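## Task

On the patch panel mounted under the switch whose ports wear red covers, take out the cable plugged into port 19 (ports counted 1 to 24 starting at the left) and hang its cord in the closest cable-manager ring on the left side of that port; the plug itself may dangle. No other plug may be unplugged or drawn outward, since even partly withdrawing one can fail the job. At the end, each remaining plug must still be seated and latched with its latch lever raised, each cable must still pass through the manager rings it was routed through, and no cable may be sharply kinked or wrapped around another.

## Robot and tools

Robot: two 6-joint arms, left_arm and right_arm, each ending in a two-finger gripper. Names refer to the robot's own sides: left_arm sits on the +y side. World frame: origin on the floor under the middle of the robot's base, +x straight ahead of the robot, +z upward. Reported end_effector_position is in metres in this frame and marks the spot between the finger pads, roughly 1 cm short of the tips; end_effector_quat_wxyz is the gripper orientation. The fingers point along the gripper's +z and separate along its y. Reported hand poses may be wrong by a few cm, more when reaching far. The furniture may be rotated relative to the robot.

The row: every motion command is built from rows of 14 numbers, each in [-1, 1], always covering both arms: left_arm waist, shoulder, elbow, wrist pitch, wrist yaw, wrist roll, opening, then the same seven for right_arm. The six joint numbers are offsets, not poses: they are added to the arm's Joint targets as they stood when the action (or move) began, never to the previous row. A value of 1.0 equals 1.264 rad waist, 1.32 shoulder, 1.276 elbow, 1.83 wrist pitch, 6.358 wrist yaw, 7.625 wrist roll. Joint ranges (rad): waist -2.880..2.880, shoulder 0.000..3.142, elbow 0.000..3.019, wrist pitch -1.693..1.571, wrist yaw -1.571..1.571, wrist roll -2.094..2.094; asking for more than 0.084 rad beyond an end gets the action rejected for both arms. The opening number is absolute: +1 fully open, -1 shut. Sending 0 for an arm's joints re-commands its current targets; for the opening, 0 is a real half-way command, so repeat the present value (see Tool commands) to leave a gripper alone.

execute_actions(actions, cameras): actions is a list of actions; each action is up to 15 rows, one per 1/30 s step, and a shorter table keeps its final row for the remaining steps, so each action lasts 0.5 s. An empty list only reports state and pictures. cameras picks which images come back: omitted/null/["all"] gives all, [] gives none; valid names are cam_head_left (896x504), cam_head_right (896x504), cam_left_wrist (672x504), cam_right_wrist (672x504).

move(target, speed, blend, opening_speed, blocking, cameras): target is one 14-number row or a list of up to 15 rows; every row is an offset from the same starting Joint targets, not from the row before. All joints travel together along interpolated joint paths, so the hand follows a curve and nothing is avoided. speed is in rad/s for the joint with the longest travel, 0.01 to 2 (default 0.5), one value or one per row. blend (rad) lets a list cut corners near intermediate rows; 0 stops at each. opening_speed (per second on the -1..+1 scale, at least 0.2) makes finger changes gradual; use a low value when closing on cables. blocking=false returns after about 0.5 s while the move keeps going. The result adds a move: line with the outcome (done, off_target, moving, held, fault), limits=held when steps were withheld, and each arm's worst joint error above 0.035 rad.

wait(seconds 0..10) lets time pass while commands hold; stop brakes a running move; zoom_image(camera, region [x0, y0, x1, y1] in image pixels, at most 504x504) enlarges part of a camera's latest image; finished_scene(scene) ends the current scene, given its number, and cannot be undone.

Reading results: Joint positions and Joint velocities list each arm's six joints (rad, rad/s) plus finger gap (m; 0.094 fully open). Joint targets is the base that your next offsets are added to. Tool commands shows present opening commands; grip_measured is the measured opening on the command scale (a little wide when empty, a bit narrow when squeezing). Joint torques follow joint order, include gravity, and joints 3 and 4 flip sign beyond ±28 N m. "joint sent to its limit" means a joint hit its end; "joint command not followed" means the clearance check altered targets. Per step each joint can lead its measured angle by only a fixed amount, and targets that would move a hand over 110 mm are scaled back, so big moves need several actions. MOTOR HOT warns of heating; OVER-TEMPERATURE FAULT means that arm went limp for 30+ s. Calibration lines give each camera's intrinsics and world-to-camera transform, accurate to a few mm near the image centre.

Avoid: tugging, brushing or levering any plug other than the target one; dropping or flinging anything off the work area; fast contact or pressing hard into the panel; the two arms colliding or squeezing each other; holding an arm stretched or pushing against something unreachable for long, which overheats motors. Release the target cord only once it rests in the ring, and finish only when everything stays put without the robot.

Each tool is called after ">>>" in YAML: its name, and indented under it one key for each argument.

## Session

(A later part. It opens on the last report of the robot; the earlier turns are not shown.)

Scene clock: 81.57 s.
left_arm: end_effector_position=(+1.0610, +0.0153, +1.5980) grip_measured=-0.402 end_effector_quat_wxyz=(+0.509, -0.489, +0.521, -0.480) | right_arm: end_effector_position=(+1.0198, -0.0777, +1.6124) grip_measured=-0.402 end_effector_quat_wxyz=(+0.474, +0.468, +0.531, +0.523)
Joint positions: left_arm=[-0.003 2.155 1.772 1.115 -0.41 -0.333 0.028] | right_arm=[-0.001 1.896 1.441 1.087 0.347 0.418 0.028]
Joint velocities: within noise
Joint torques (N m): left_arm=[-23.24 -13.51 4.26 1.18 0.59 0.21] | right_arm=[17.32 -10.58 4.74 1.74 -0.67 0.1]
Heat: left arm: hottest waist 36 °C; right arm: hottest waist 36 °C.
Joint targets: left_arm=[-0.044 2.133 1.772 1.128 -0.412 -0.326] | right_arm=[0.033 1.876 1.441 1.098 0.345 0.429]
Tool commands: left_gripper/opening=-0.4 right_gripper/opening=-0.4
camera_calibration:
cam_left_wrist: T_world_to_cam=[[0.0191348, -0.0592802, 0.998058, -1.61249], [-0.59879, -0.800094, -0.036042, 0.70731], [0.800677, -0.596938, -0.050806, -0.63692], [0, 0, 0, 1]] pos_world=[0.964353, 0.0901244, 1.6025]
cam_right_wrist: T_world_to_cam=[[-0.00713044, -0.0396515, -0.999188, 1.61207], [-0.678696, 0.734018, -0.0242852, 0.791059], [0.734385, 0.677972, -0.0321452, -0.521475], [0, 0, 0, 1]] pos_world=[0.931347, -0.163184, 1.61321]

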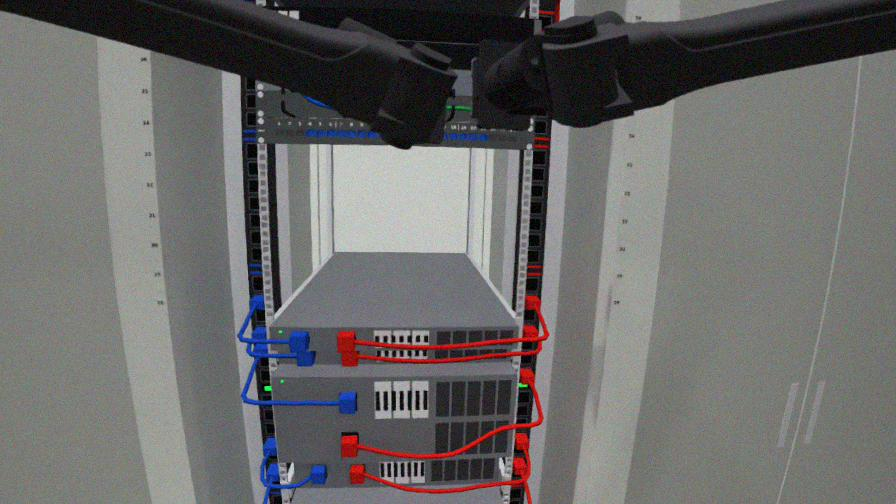

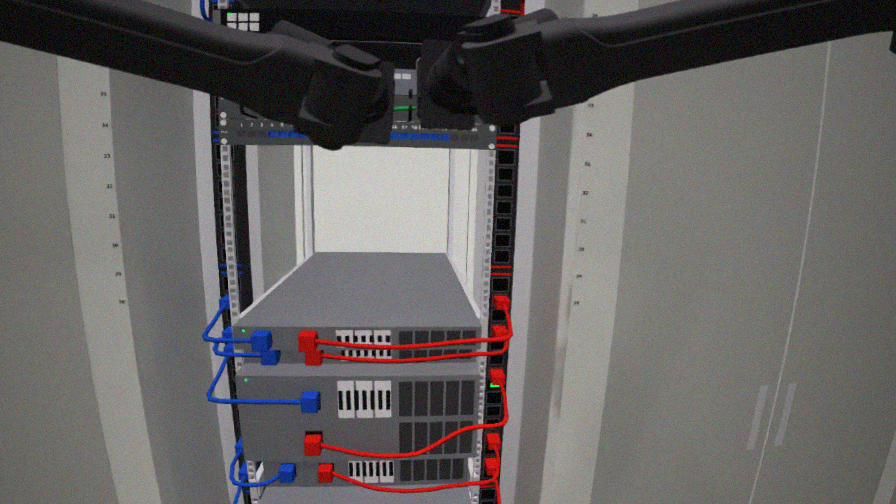

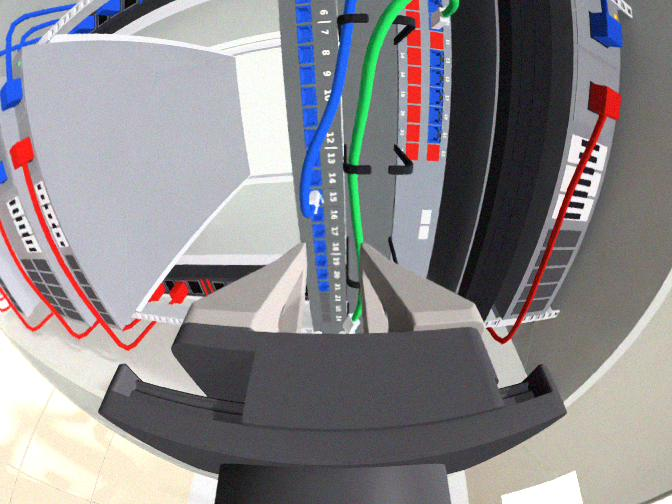

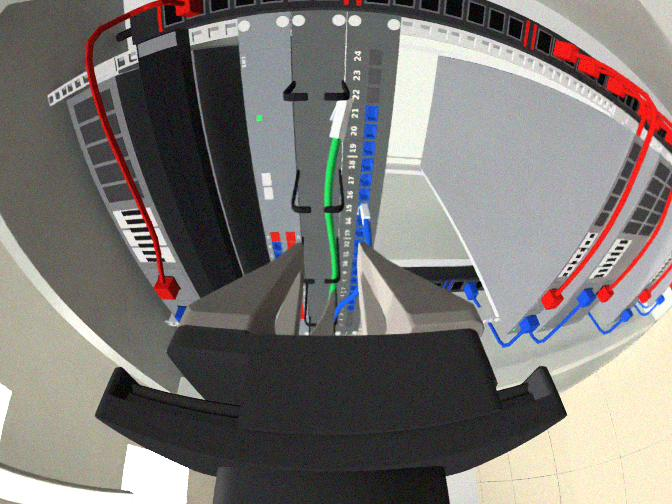

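>>> move:
  target: [-0.015,-0.0424,-0.2092,0.1126,-0.0038,-0.0024,-0.4,0,0,0,0,0,0,-0.4]
  speed: 0.2

Scene clock: 83.53 s.
left_arm: end_effector_position=(+0.9836, +0.0159, +1.5772) grip_measured=-0.402 end_effector_quat_wxyz=(+0.501, -0.493, +0.523, -0.482) | right_arm: end_effector_position=(+1.0198, -0.0777, +1.6124) grip_measured=-0.402 end_effector_quat_wxyz=(+0.474, +0.468, +0.531, +0.523)
Joint positions: left_arm=[-0.023 2.098 1.504 1.321 -0.435 -0.336 0.028] | right_arm=[-0.001 1.896 1.441 1.087 0.347 0.418 0.028]
Joint velocities: within noise
Joint torques (N m): left_arm=[-21.66 -12.69 4 1.26 0.6 0.06] | right_arm=[16.97 -10.81 4.82 1.7 -0.64 0.1]
Heat: left arm: hottest waist 36 °C; right arm: hottest waist 36 °C.
Joint targets: left_arm=[-0.063 2.077 1.505 1.333 -0.436 -0.344] | right_arm=[0.033 1.876 1.441 1.098 0.345 0.429]
move: off_target (left_arm); left_arm: the waist is farthest, 0.040 rad from its target
camera_calibration:
cam_left_wrist: T_world_to_cam=[[0.0315935, -0.0463786, 0.998424, -1.60324], [-0.60395, -0.796821, -0.0179028, 0.637155], [0.796396, -0.602433, -0.0531847, -0.567575], [0, 0, 0, 1]] pos_world=[0.887476, 0.0914171, 1.58194]
cam_right_wrist: T_world_to_cam=[[-0.00713044, -0.0396515, -0.999188, 1.61207], [-0.678696, 0.734018, -0.0242852, 0.791059], [0.734385, 0.677972, -0.0321452, -0.521475], [0, 0, 0, 1]] pos_world=[0.931347, -0.163184, 1.61321]

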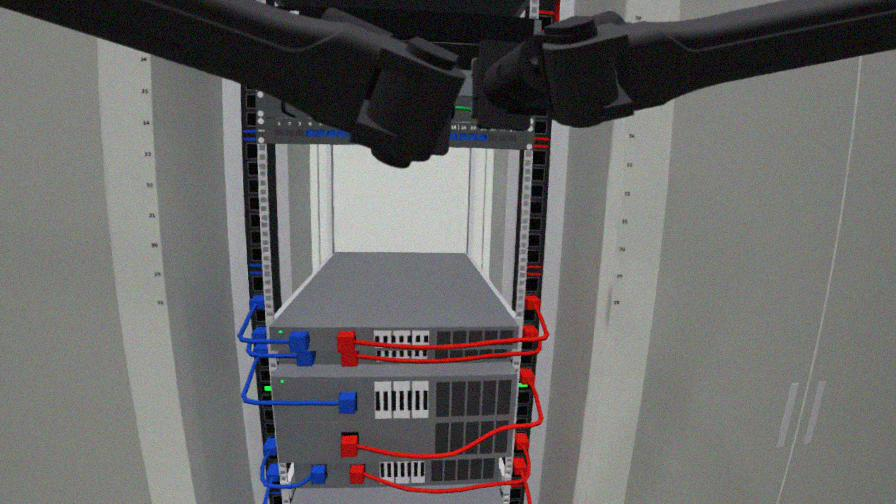

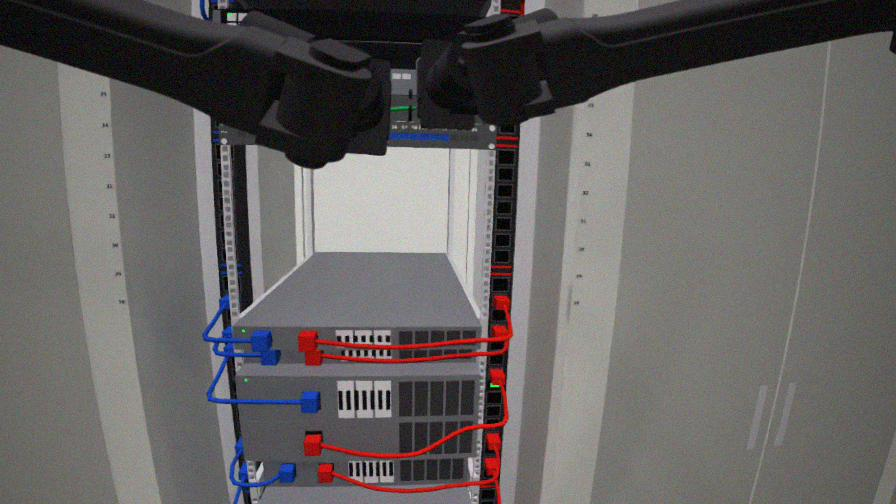

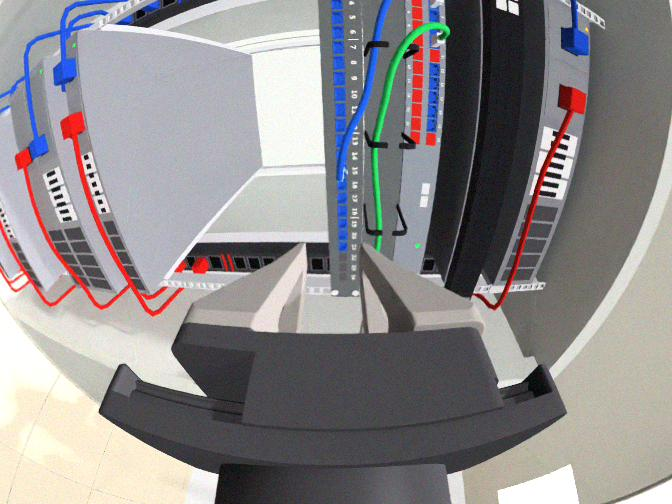

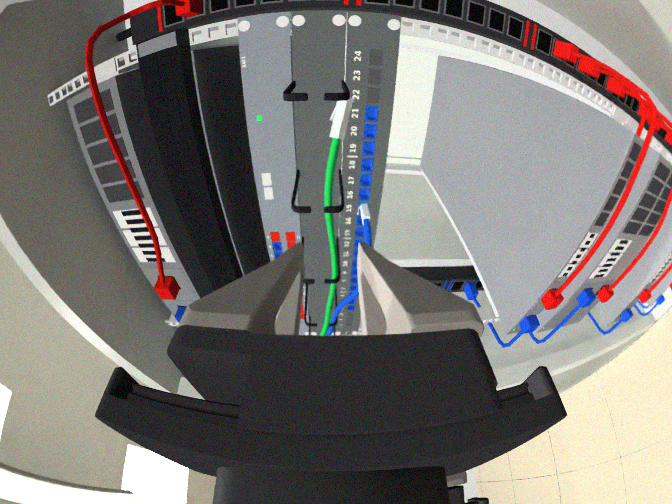

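>>> zoom_image:
  camera: "cam_left_wrist"
  region: [310, 0, 460, 270]

>>> zoom_image:
  camera: "cam_right_wrist"
  region: [270, 60, 400, 290]

>>> zoom_image:
  camera: "cam_head_right"
  region: [370, 70, 500, 150]

Scaled by 1.867 from the camera's 672x504 image, which has a finer 960x720 frame.

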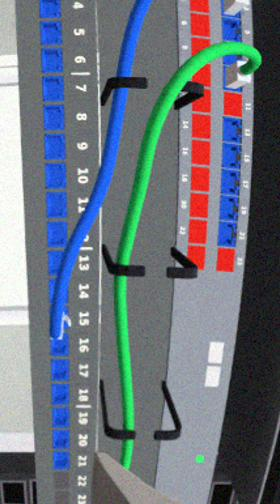

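Scaled by 2.191 from the camera's 672x504 image, which has a finer 960x720 frame.

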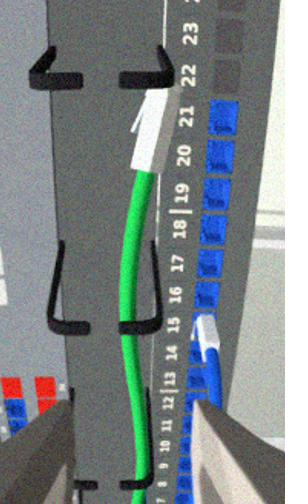

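Scaled by 3.877 from the camera's 896x504 image, which has a finer 1280x720 frame.

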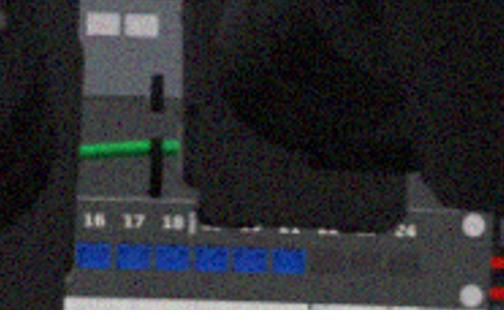

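>>> zoom_image:
  camera: "cam_left_wrist"
  region: [355, 20, 425, 70]

>>> zoom_image:
  camera: "cam_left_wrist"
  region: [350, 190, 420, 260]

Scaled by 7.200 from the camera's 672x504 image, which has a finer 960x720 frame.

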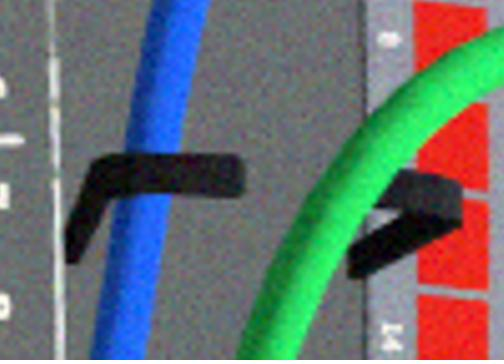

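Scaled by 7.200 from the camera's 672x504 image, which has a finer 960x720 frame.

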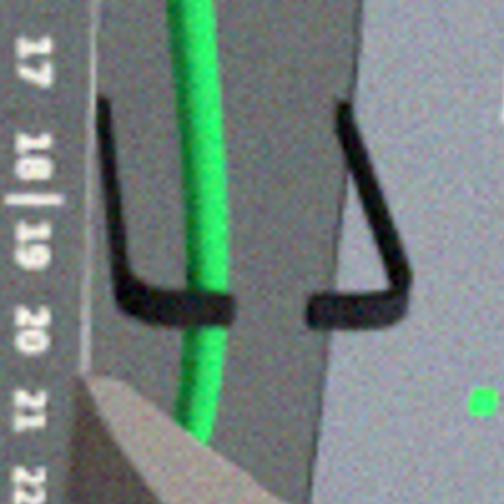

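>>> move:
  target: [0.064,-0.453,-0.398,-0.1885,0.027,-0.0184,-0.4,0,0,0,0,0,0,-0.4]
  speed: 0.35

>>> zoom_image:
  camera: "cam_head_left"
  region: [250, 70, 420, 150]

>>> zoom_image:
  camera: "cam_head_right"
  region: [220, 70, 390, 150]

Scene clock: 87.10 s.
left_arm: end_effector_position=(+0.9279, +0.1789, +1.6336) grip_measured=-0.402 end_effector_quat_wxyz=(+0.435, -0.430, +0.552, -0.567) | right_arm: end_effector_position=(+1.0198, -0.0777, +1.6124) grip_measured=-0.402 end_effector_quat_wxyz=(+0.474, +0.468, +0.531, +0.523)
Joint positions: left_arm=[-0.004 1.484 0.996 0.997 -0.267 -0.476 0.028] | right_arm=[-0.001 1.896 1.441 1.087 0.347 0.418 0.028]
Joint velocities: within noise
Joint torques (N m): left_arm=[-9.99 -6.53 4.33 0.66 0.74 0.05] | right_arm=[17.44 -10.64 4.86 1.68 -0.67 0.1]
Heat: left arm: hottest waist 36 °C; right arm: hottest waist 36 °C.
Joint targets: left_arm=[0.018 1.479 0.997 0.989 -0.264 -0.484] | right_arm=[0.033 1.876 1.441 1.098 0.345 0.429]
move: done
camera_calibration:
cam_left_wrist: T_world_to_cam=[[-0.0200702, 0.0151923, 0.999683, -1.61535], [-0.778625, -0.62746, -0.00609652, 0.846881], [0.627168, -0.778501, 0.0244224, -0.360227], [0, 0, 0, 1]] pos_world=[0.852905, 0.275488, 1.6288]
cam_right_wrist: T_world_to_cam=[[-0.00713044, -0.0396515, -0.999188, 1.61207], [-0.678696, 0.734018, -0.0242852, 0.791059], [0.734385, 0.677972, -0.0321452, -0.521475], [0, 0, 0, 1]] pos_world=[0.931347, -0.163184, 1.61321]

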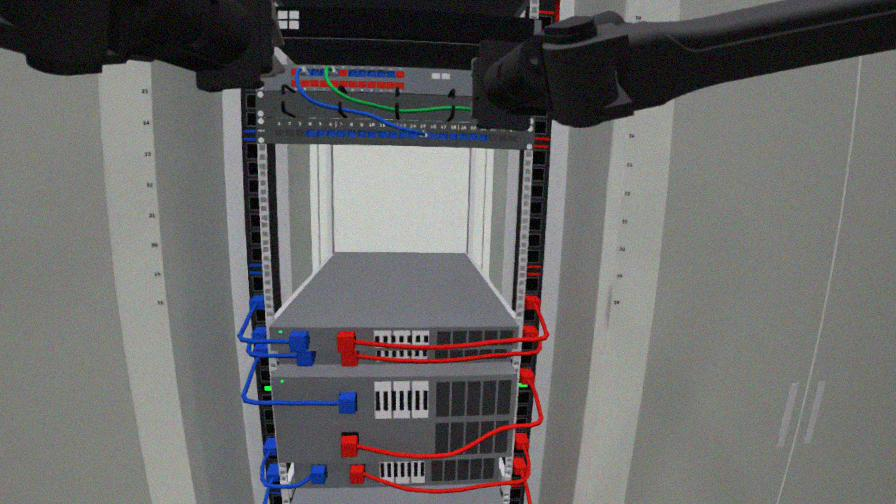

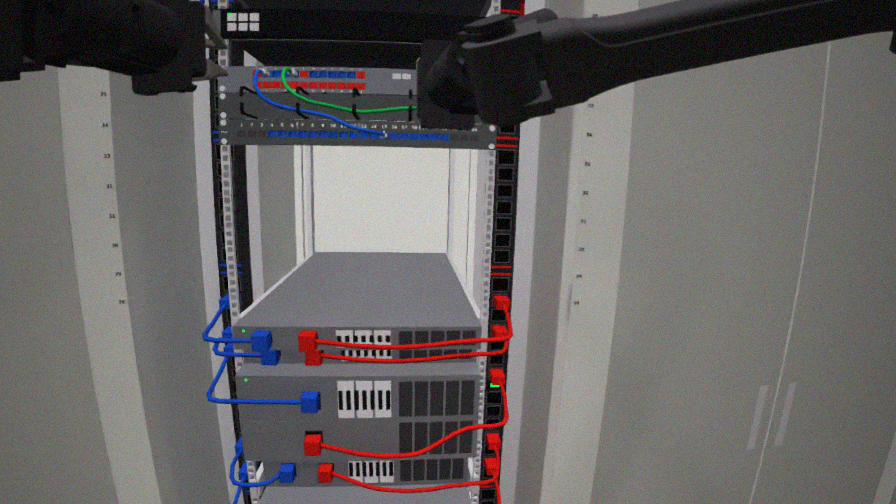

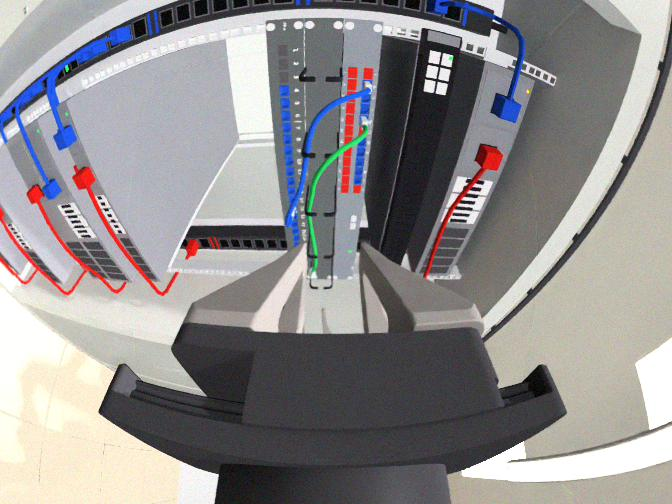

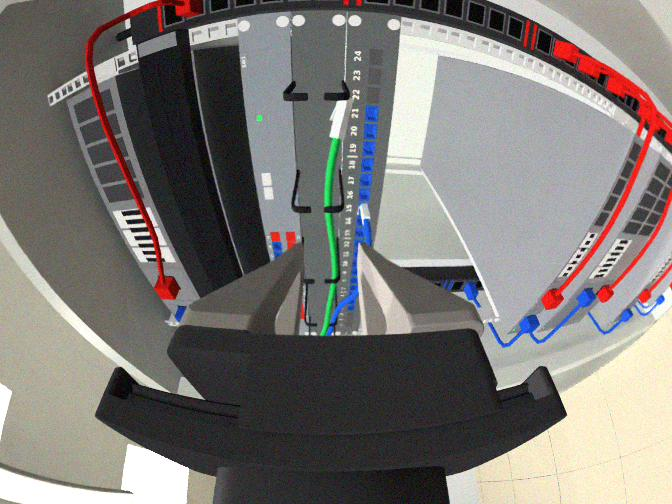

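Scaled by 2.965 from the camera's 896x504 image, which has a finer 1280x720 frame.

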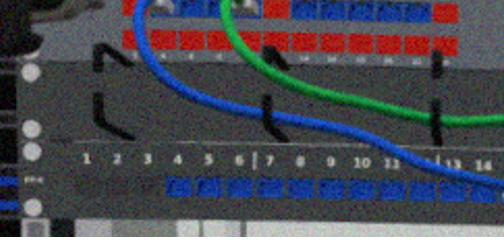

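Scaled by 2.965 from the camera's 896x504 image, which has a finer 1280x720 frame.

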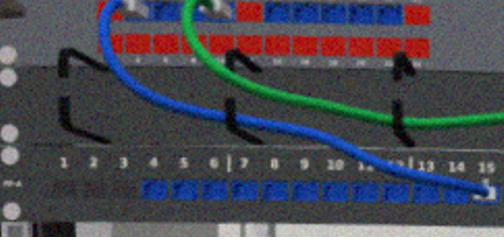

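>>> zoom_image:
  camera: "cam_left_wrist"
  region: [290, 110, 370, 180]

>>> zoom_image:
  camera: "cam_left_wrist"
  region: [290, 180, 370, 300]

>>> zoom_image:
  camera: "cam_head_left"
  region: [315, 60, 375, 130]

>>> zoom_image:
  camera: "cam_head_right"
  region: [270, 60, 330, 130]

Scaled by 6.300 from the camera's 672x504 image, which has a finer 960x720 frame.

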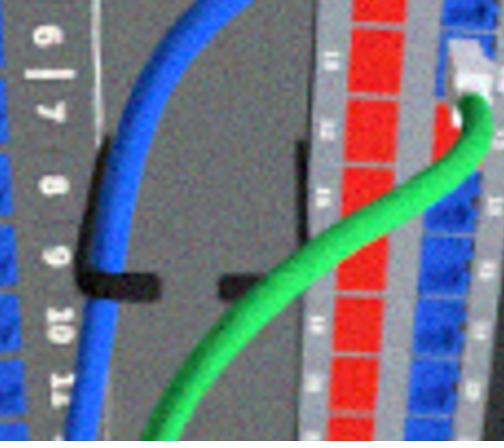

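Scaled by 4.200 from the camera's 672x504 image, which has a finer 960x720 frame.

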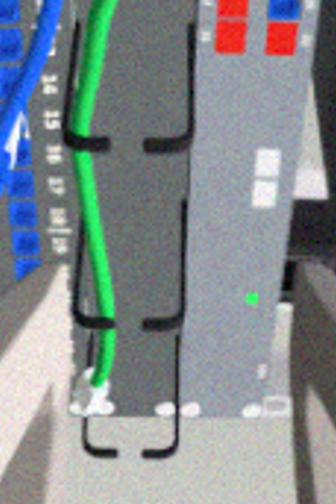

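Scaled by 7.200 from the camera's 896x504 image, which has a finer 1280x720 frame.

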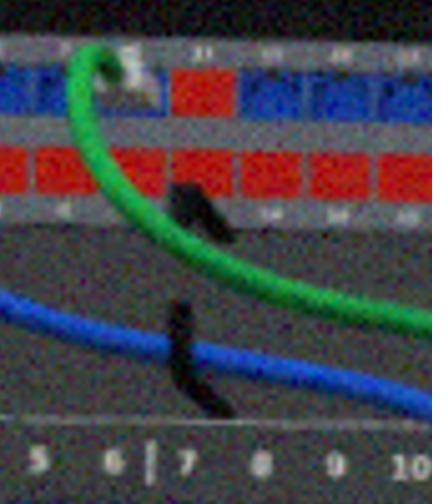

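Scaled by 7.200 from the camera's 896x504 image, which has a finer 1280x720 frame.

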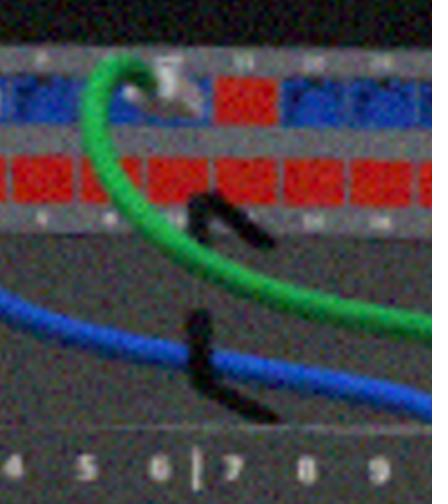

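>>> zoom_image:
  camera: "cam_left_wrist"
  region: [290, 170, 350, 230]

>>> zoom_image:
  camera: "cam_left_wrist"
  region: [290, 230, 350, 290]

>>> zoom_image:
  camera: "cam_head_left"
  region: [375, 70, 435, 130]

>>> zoom_image:
  camera: "cam_head_right"
  region: [330, 70, 390, 130]

Scaled by 8.400 from the camera's 672x504 image, which has a finer 960x720 frame.

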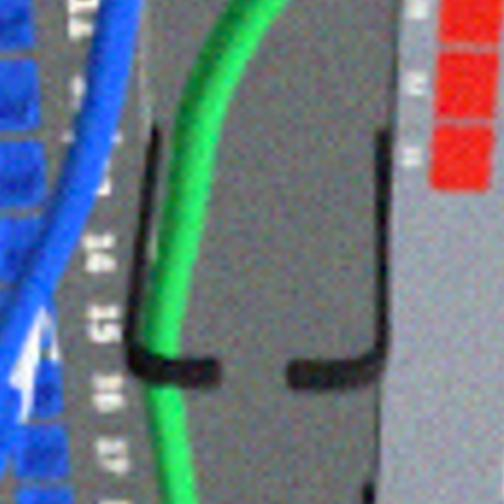

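Scaled by 8.400 from the camera's 672x504 image, which has a finer 960x720 frame.

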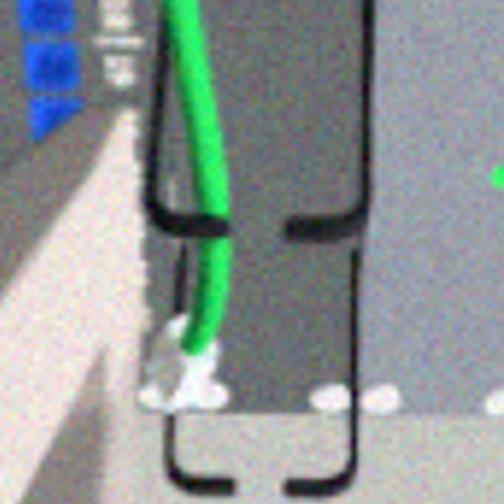

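Scaled by 8.400 from the camera's 896x504 image, which has a finer 1280x720 frame.

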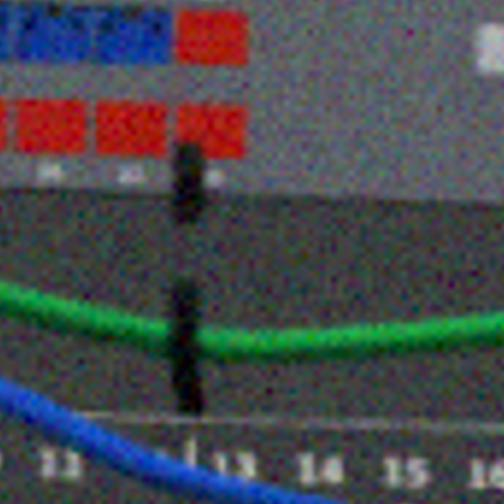

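Scaled by 8.400 from the camera's 896x504 image, which has a finer 1280x720 frame.

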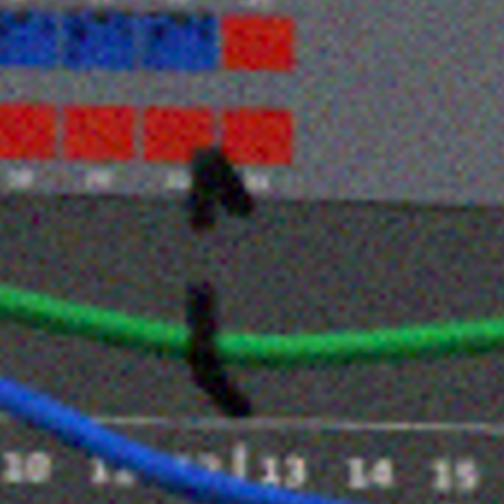

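>>> move:
  target: [-0.054,0.3015,0.275,0.1667,-0.0258,0.0142,-0.6,-0.0024,-0.0576,-0.2328,0.1104,0.0041,-0.0024,-0.4]
  speed: 0.3

>>> zoom_image:
  camera: "cam_right_wrist"
  region: [270, 60, 400, 340]

>>> zoom_image:
  camera: "cam_left_wrist"
  region: [270, 60, 420, 340]

Scene clock: 94.70 s.
left_arm: end_effector_position=(+0.9827, +0.1007, +1.6048) grip_measured=-0.598 end_effector_quat_wxyz=(+0.492, -0.506, +0.509, -0.493) | right_arm: end_effector_position=(+0.9344, -0.0936, +1.5768) grip_measured=-0.402 end_effector_quat_wxyz=(+0.467, +0.471, +0.542, +0.515)
Joint positions: left_arm=[-0.015 1.875 1.324 1.281 -0.427 -0.385 0.019] | right_arm=[-0.001 1.82 1.143 1.288 0.37 0.418 0.028]
Joint velocities: within noise
Joint torques (N m): left_arm=[-18.96 -9 5.81 1.13 0.59 0.22] | right_arm=[15.09 -10.23 4.3 1.76 -0.52 -0.07]
Heat: left arm: hottest waist 36 °C; right arm: hottest waist 36 °C.
Joint targets: left_arm=[-0.050 1.877 1.348 1.294 -0.429 -0.376] | right_arm=[0.030 1.800 1.144 1.300 0.371 0.411]
move: done
camera_calibration:
cam_left_wrist: T_world_to_cam=[[0.0284934, -0.000874832, 0.999594, -1.63018], [-0.598643, -0.800849, 0.0163634, 0.644881], [0.800509, -0.598866, -0.0233426, -0.566636], [0, 0, 0, 1]] pos_world=[0.8861, 0.175687, 1.60574]
cam_right_wrist: T_world_to_cam=[[-0.0341597, -0.0499725, -0.998166, 1.59797], [-0.684893, 0.728527, -0.0130345, 0.731376], [0.727843, 0.683191, -0.0591121, -0.400018], [0, 0, 0, 1]] pos_world=[0.846651, -0.179684, 1.58093]

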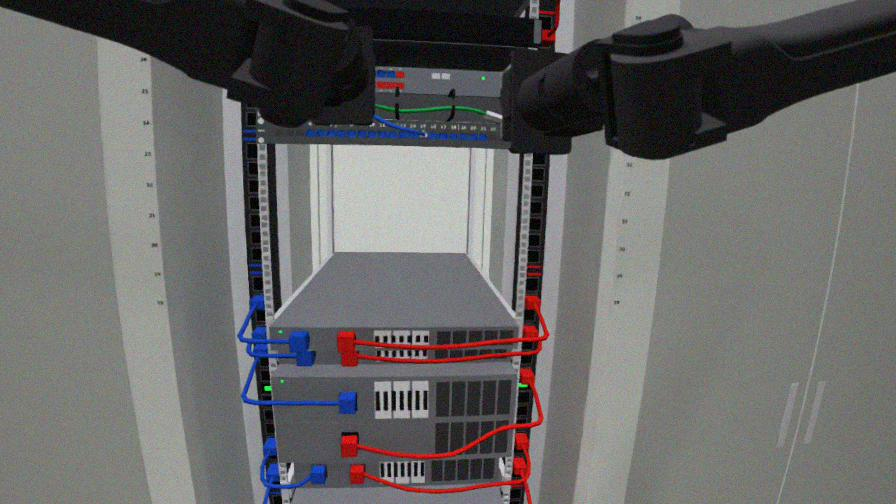

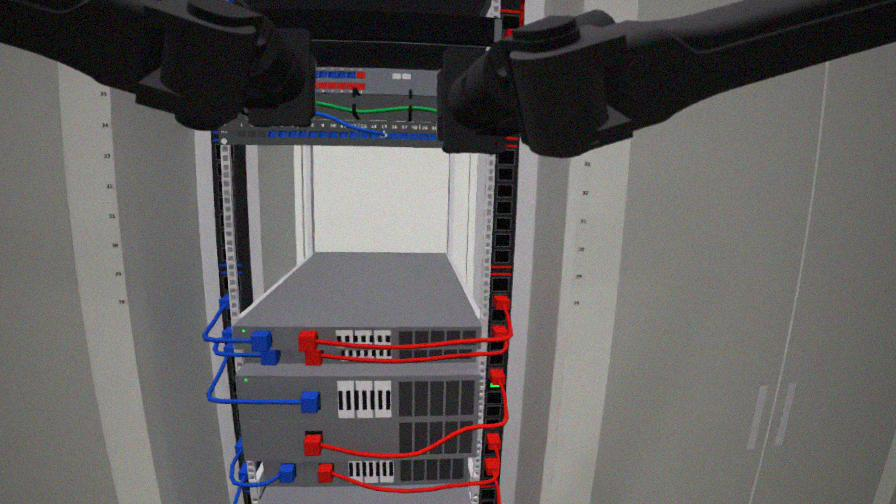

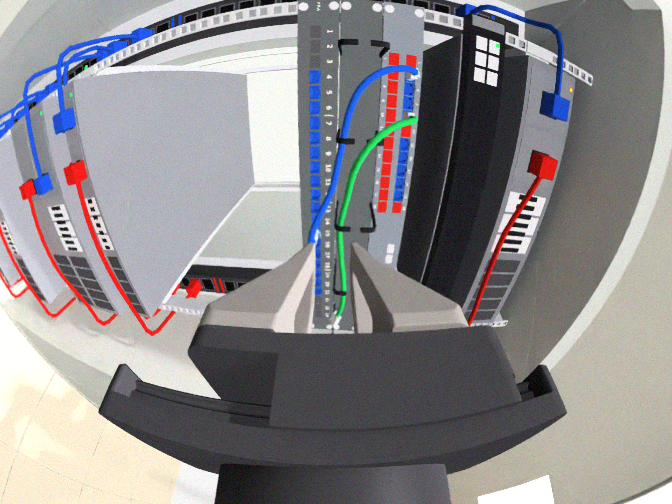

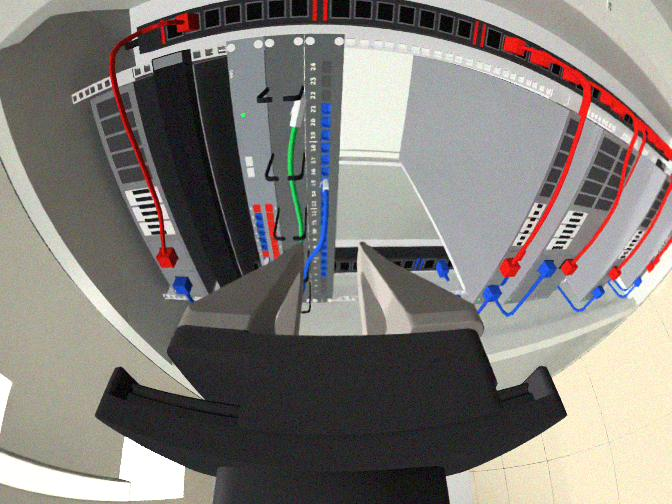

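Scaled by 1.800 from the camera's 672x504 image, which has a finer 960x720 frame.

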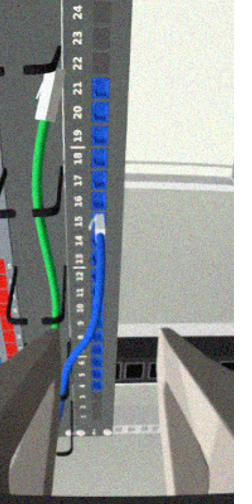

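Scaled by 1.800 from the camera's 672x504 image, which has a finer 960x720 frame.

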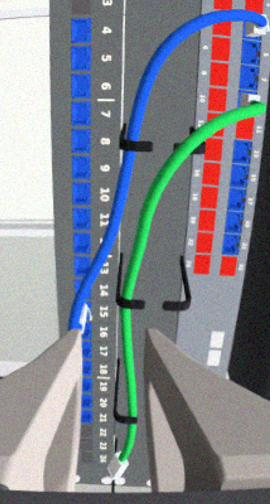

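>>> move:
  target: [0.0672,0.05,0.2265,-0.1328,0.0052,-0.0055,-0.65,0,0,0,0,0,0,-0.4]
  speed: 0.2

>>> zoom_image:
  camera: "cam_left_wrist"
  region: [280, 60, 410, 300]

>>> zoom_image:
  camera: "cam_right_wrist"
  region: [270, 130, 370, 330]

Scene clock: 98.93 s.
left_arm: end_effector_position=(+1.0712, +0.1102, +1.6316) grip_measured=-0.648 end_effector_quat_wxyz=(+0.496, -0.508, +0.498, -0.497) | right_arm: end_effector_position=(+0.9344, -0.0937, +1.5769) grip_measured=-0.402 end_effector_quat_wxyz=(+0.468, +0.471, +0.542, +0.515)
Joint positions: left_arm=[0.011 1.929 1.613 1.059 -0.398 -0.41 0.017] | right_arm=[-0.001 1.82 1.143 1.289 0.37 0.418 0.028]
Joint velocities: within noise
Joint torques (N m): left_arm=[-15.79 -8.7 6.35 0.54 0.77 0.03] | right_arm=[14.86 -9.23 4.22 1.73 -0.55 -0.06]
Heat: left arm: hottest waist 36 °C; right arm: hottest waist 36 °C.
Joint targets: left_arm=[0.035 1.943 1.637 1.051 -0.396 -0.418] | right_arm=[0.030 1.800 1.144 1.300 0.371 0.411]
move: done
camera_calibration:
cam_left_wrist: T_world_to_cam=[[0.0117614, 0.0130873, 0.999845, -1.64351], [-0.58779, -0.808824, 0.0175013, 0.692455], [0.808928, -0.587905, -0.00182035, -0.676474], [0, 0, 0, 1]] pos_world=[0.973567, 0.183881, 1.62991]
cam_right_wrist: T_world_to_cam=[[-0.0339222, -0.0496615, -0.99819, 1.59788], [-0.684414, 0.728978, -0.0130088, 0.731063], [0.728304, 0.682734, -0.0587176, -0.401016], [0, 0, 0, 1]] pos_world=[0.846615, -0.179788, 1.58096]

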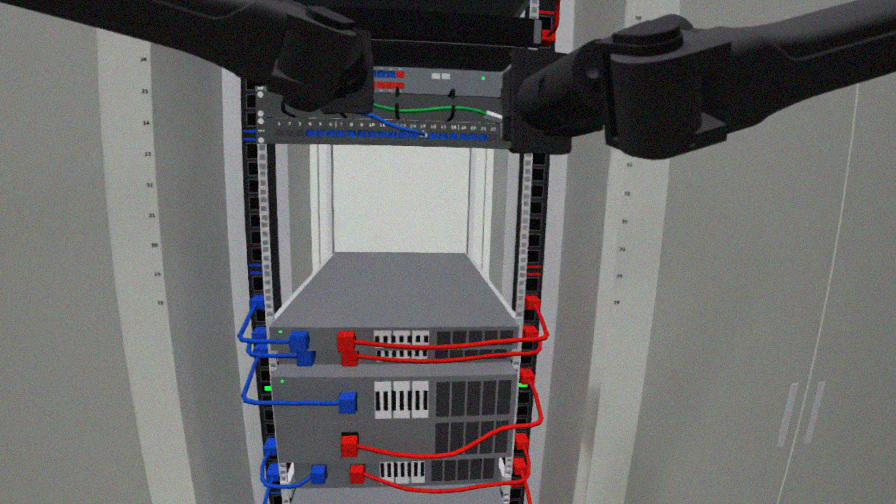

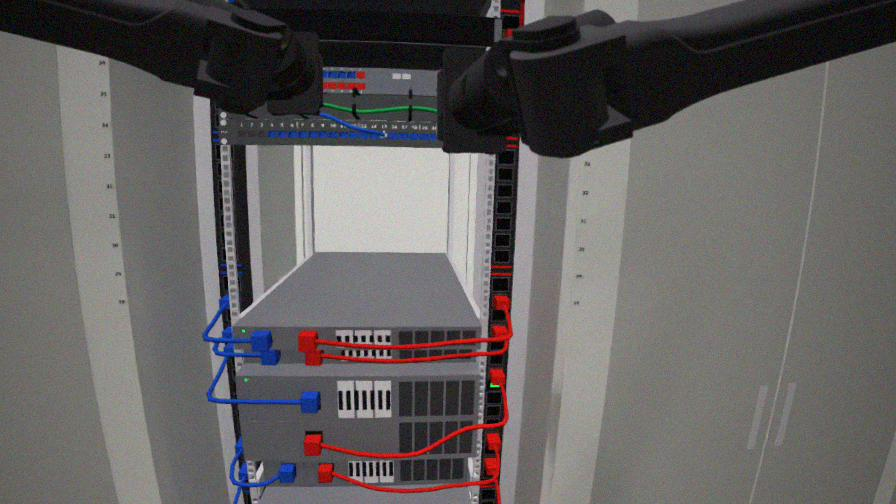

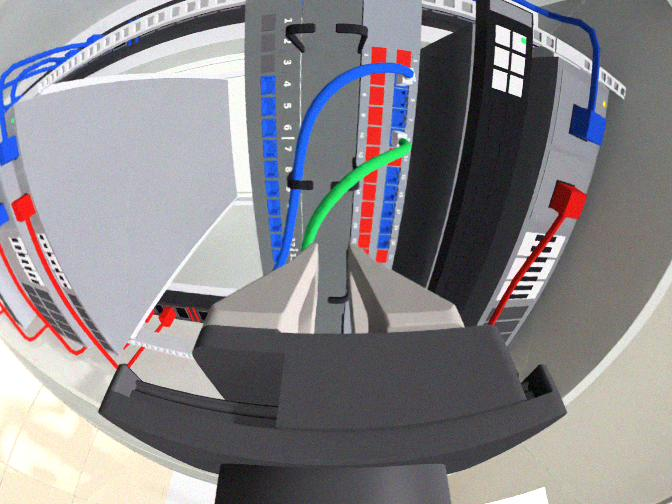

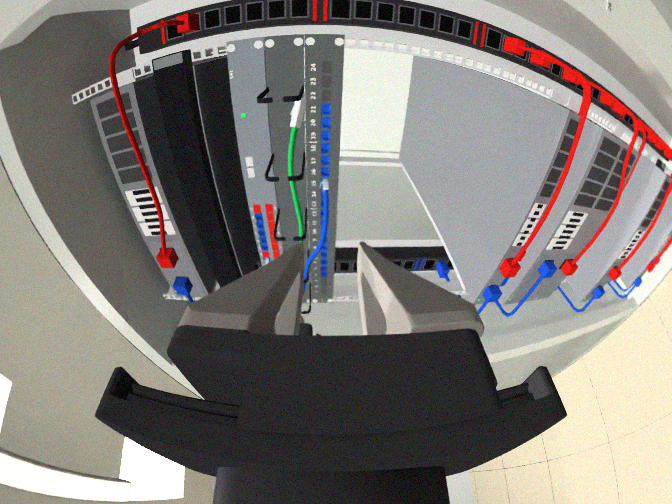

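Scaled by 2.100 from the camera's 672x504 image, which has a finer 960x720 frame.

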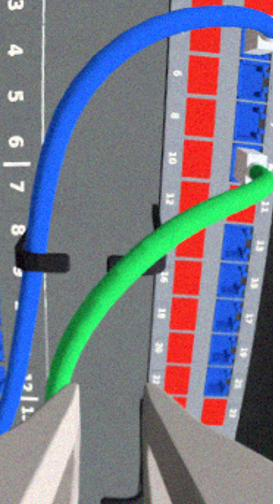

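Scaled by 2.520 from the camera's 672x504 image, which has a finer 960x720 frame.

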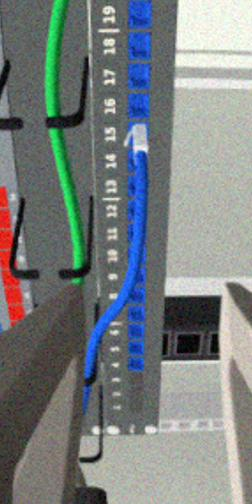

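>>> move:
  target: [0.0079,0.0106,-0.0447,0.0355,0.0011,-0.0009,-0.7,0,0,0,0,0,0,-0.4]
  speed: 0.2

>>> zoom_image:
  camera: "cam_left_wrist"
  region: [280, 60, 410, 300]

Scene clock: 103.10 s.
left_arm: end_effector_position=(+1.0575, +0.0957, +1.6150) grip_measured=-0.698 end_effector_quat_wxyz=(+0.494, -0.506, +0.501, -0.499) | right_arm: end_effector_position=(+0.9344, -0.0938, +1.5770) grip_measured=-0.402 end_effector_quat_wxyz=(+0.468, +0.471, +0.542, +0.515)
Joint positions: left_arm=[0.018 1.949 1.578 1.103 -0.391 -0.417 0.014] | right_arm=[-0.001 1.82 1.143 1.289 0.37 0.418 0.028]
Joint velocities: within noise
Joint torques (N m): left_arm=[-15.62 -9.99 4.45 1.2 0.76 0.08] | right_arm=[15.09 -9.47 4.25 1.68 -0.55 -0.09]
Heat: left arm: hottest waist 36 °C; right arm: hottest waist 36 °C.
Joint targets: left_arm=[0.045 1.957 1.580 1.116 -0.388 -0.425] | right_arm=[0.030 1.800 1.144 1.300 0.371 0.411]
move: done
camera_calibration:
cam_left_wrist: T_world_to_cam=[[0.0131183, 0.0119371, 0.999843, -1.62796], [-0.595149, -0.803427, 0.0174007, 0.680312], [0.803509, -0.595283, -0.00343526, -0.664923], [0, 0, 0, 1]] pos_world=[0.960514, 0.170197, 1.61358]
cam_right_wrist: T_world_to_cam=[[-0.0338035, -0.0495061, -0.998202, 1.59784], [-0.684174, 0.729203, -0.0129959, 0.730906], [0.728535, 0.682505, -0.0585204, -0.401515], [0, 0, 0, 1]] pos_world=[0.846597, -0.17984, 1.58097]

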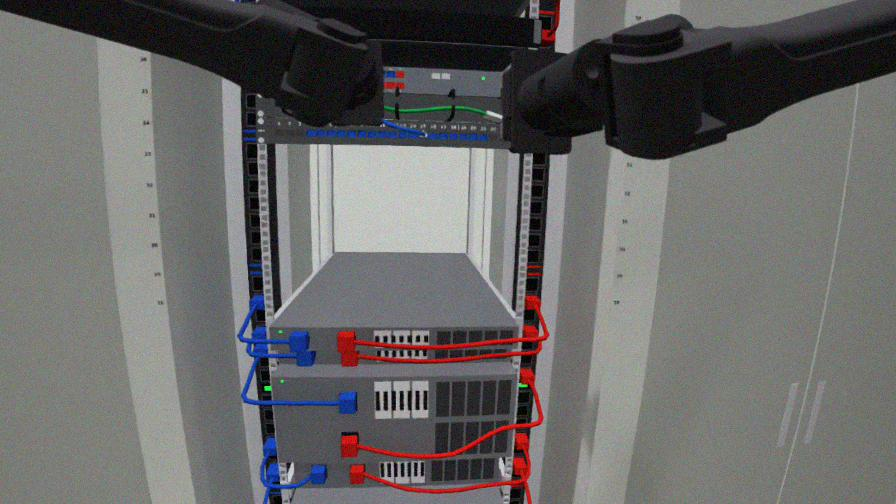

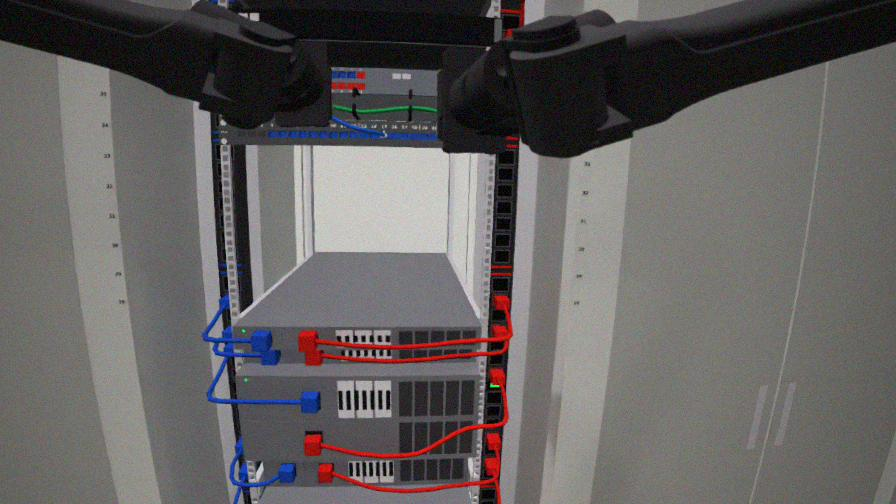

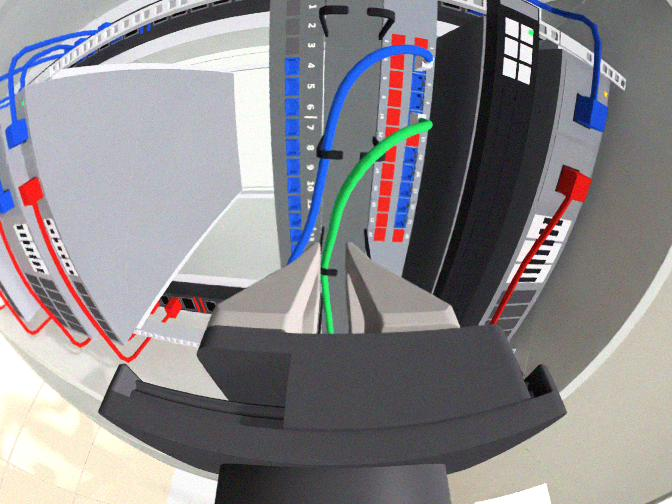

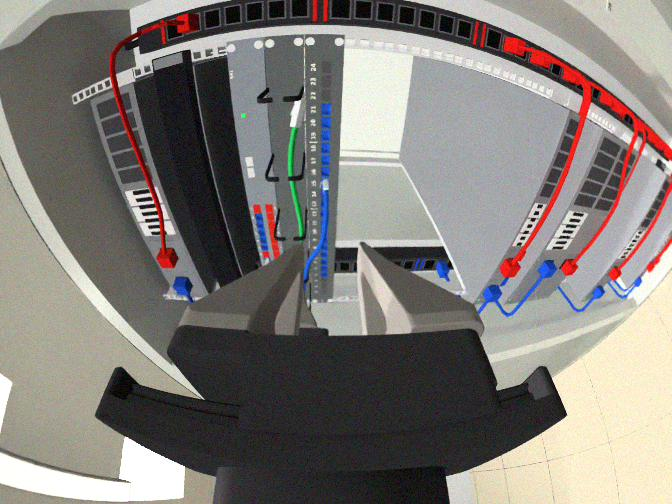

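Scaled by 2.100 from the camera's 672x504 image, which has a finer 960x720 frame.

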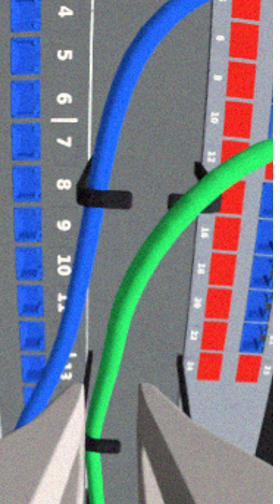

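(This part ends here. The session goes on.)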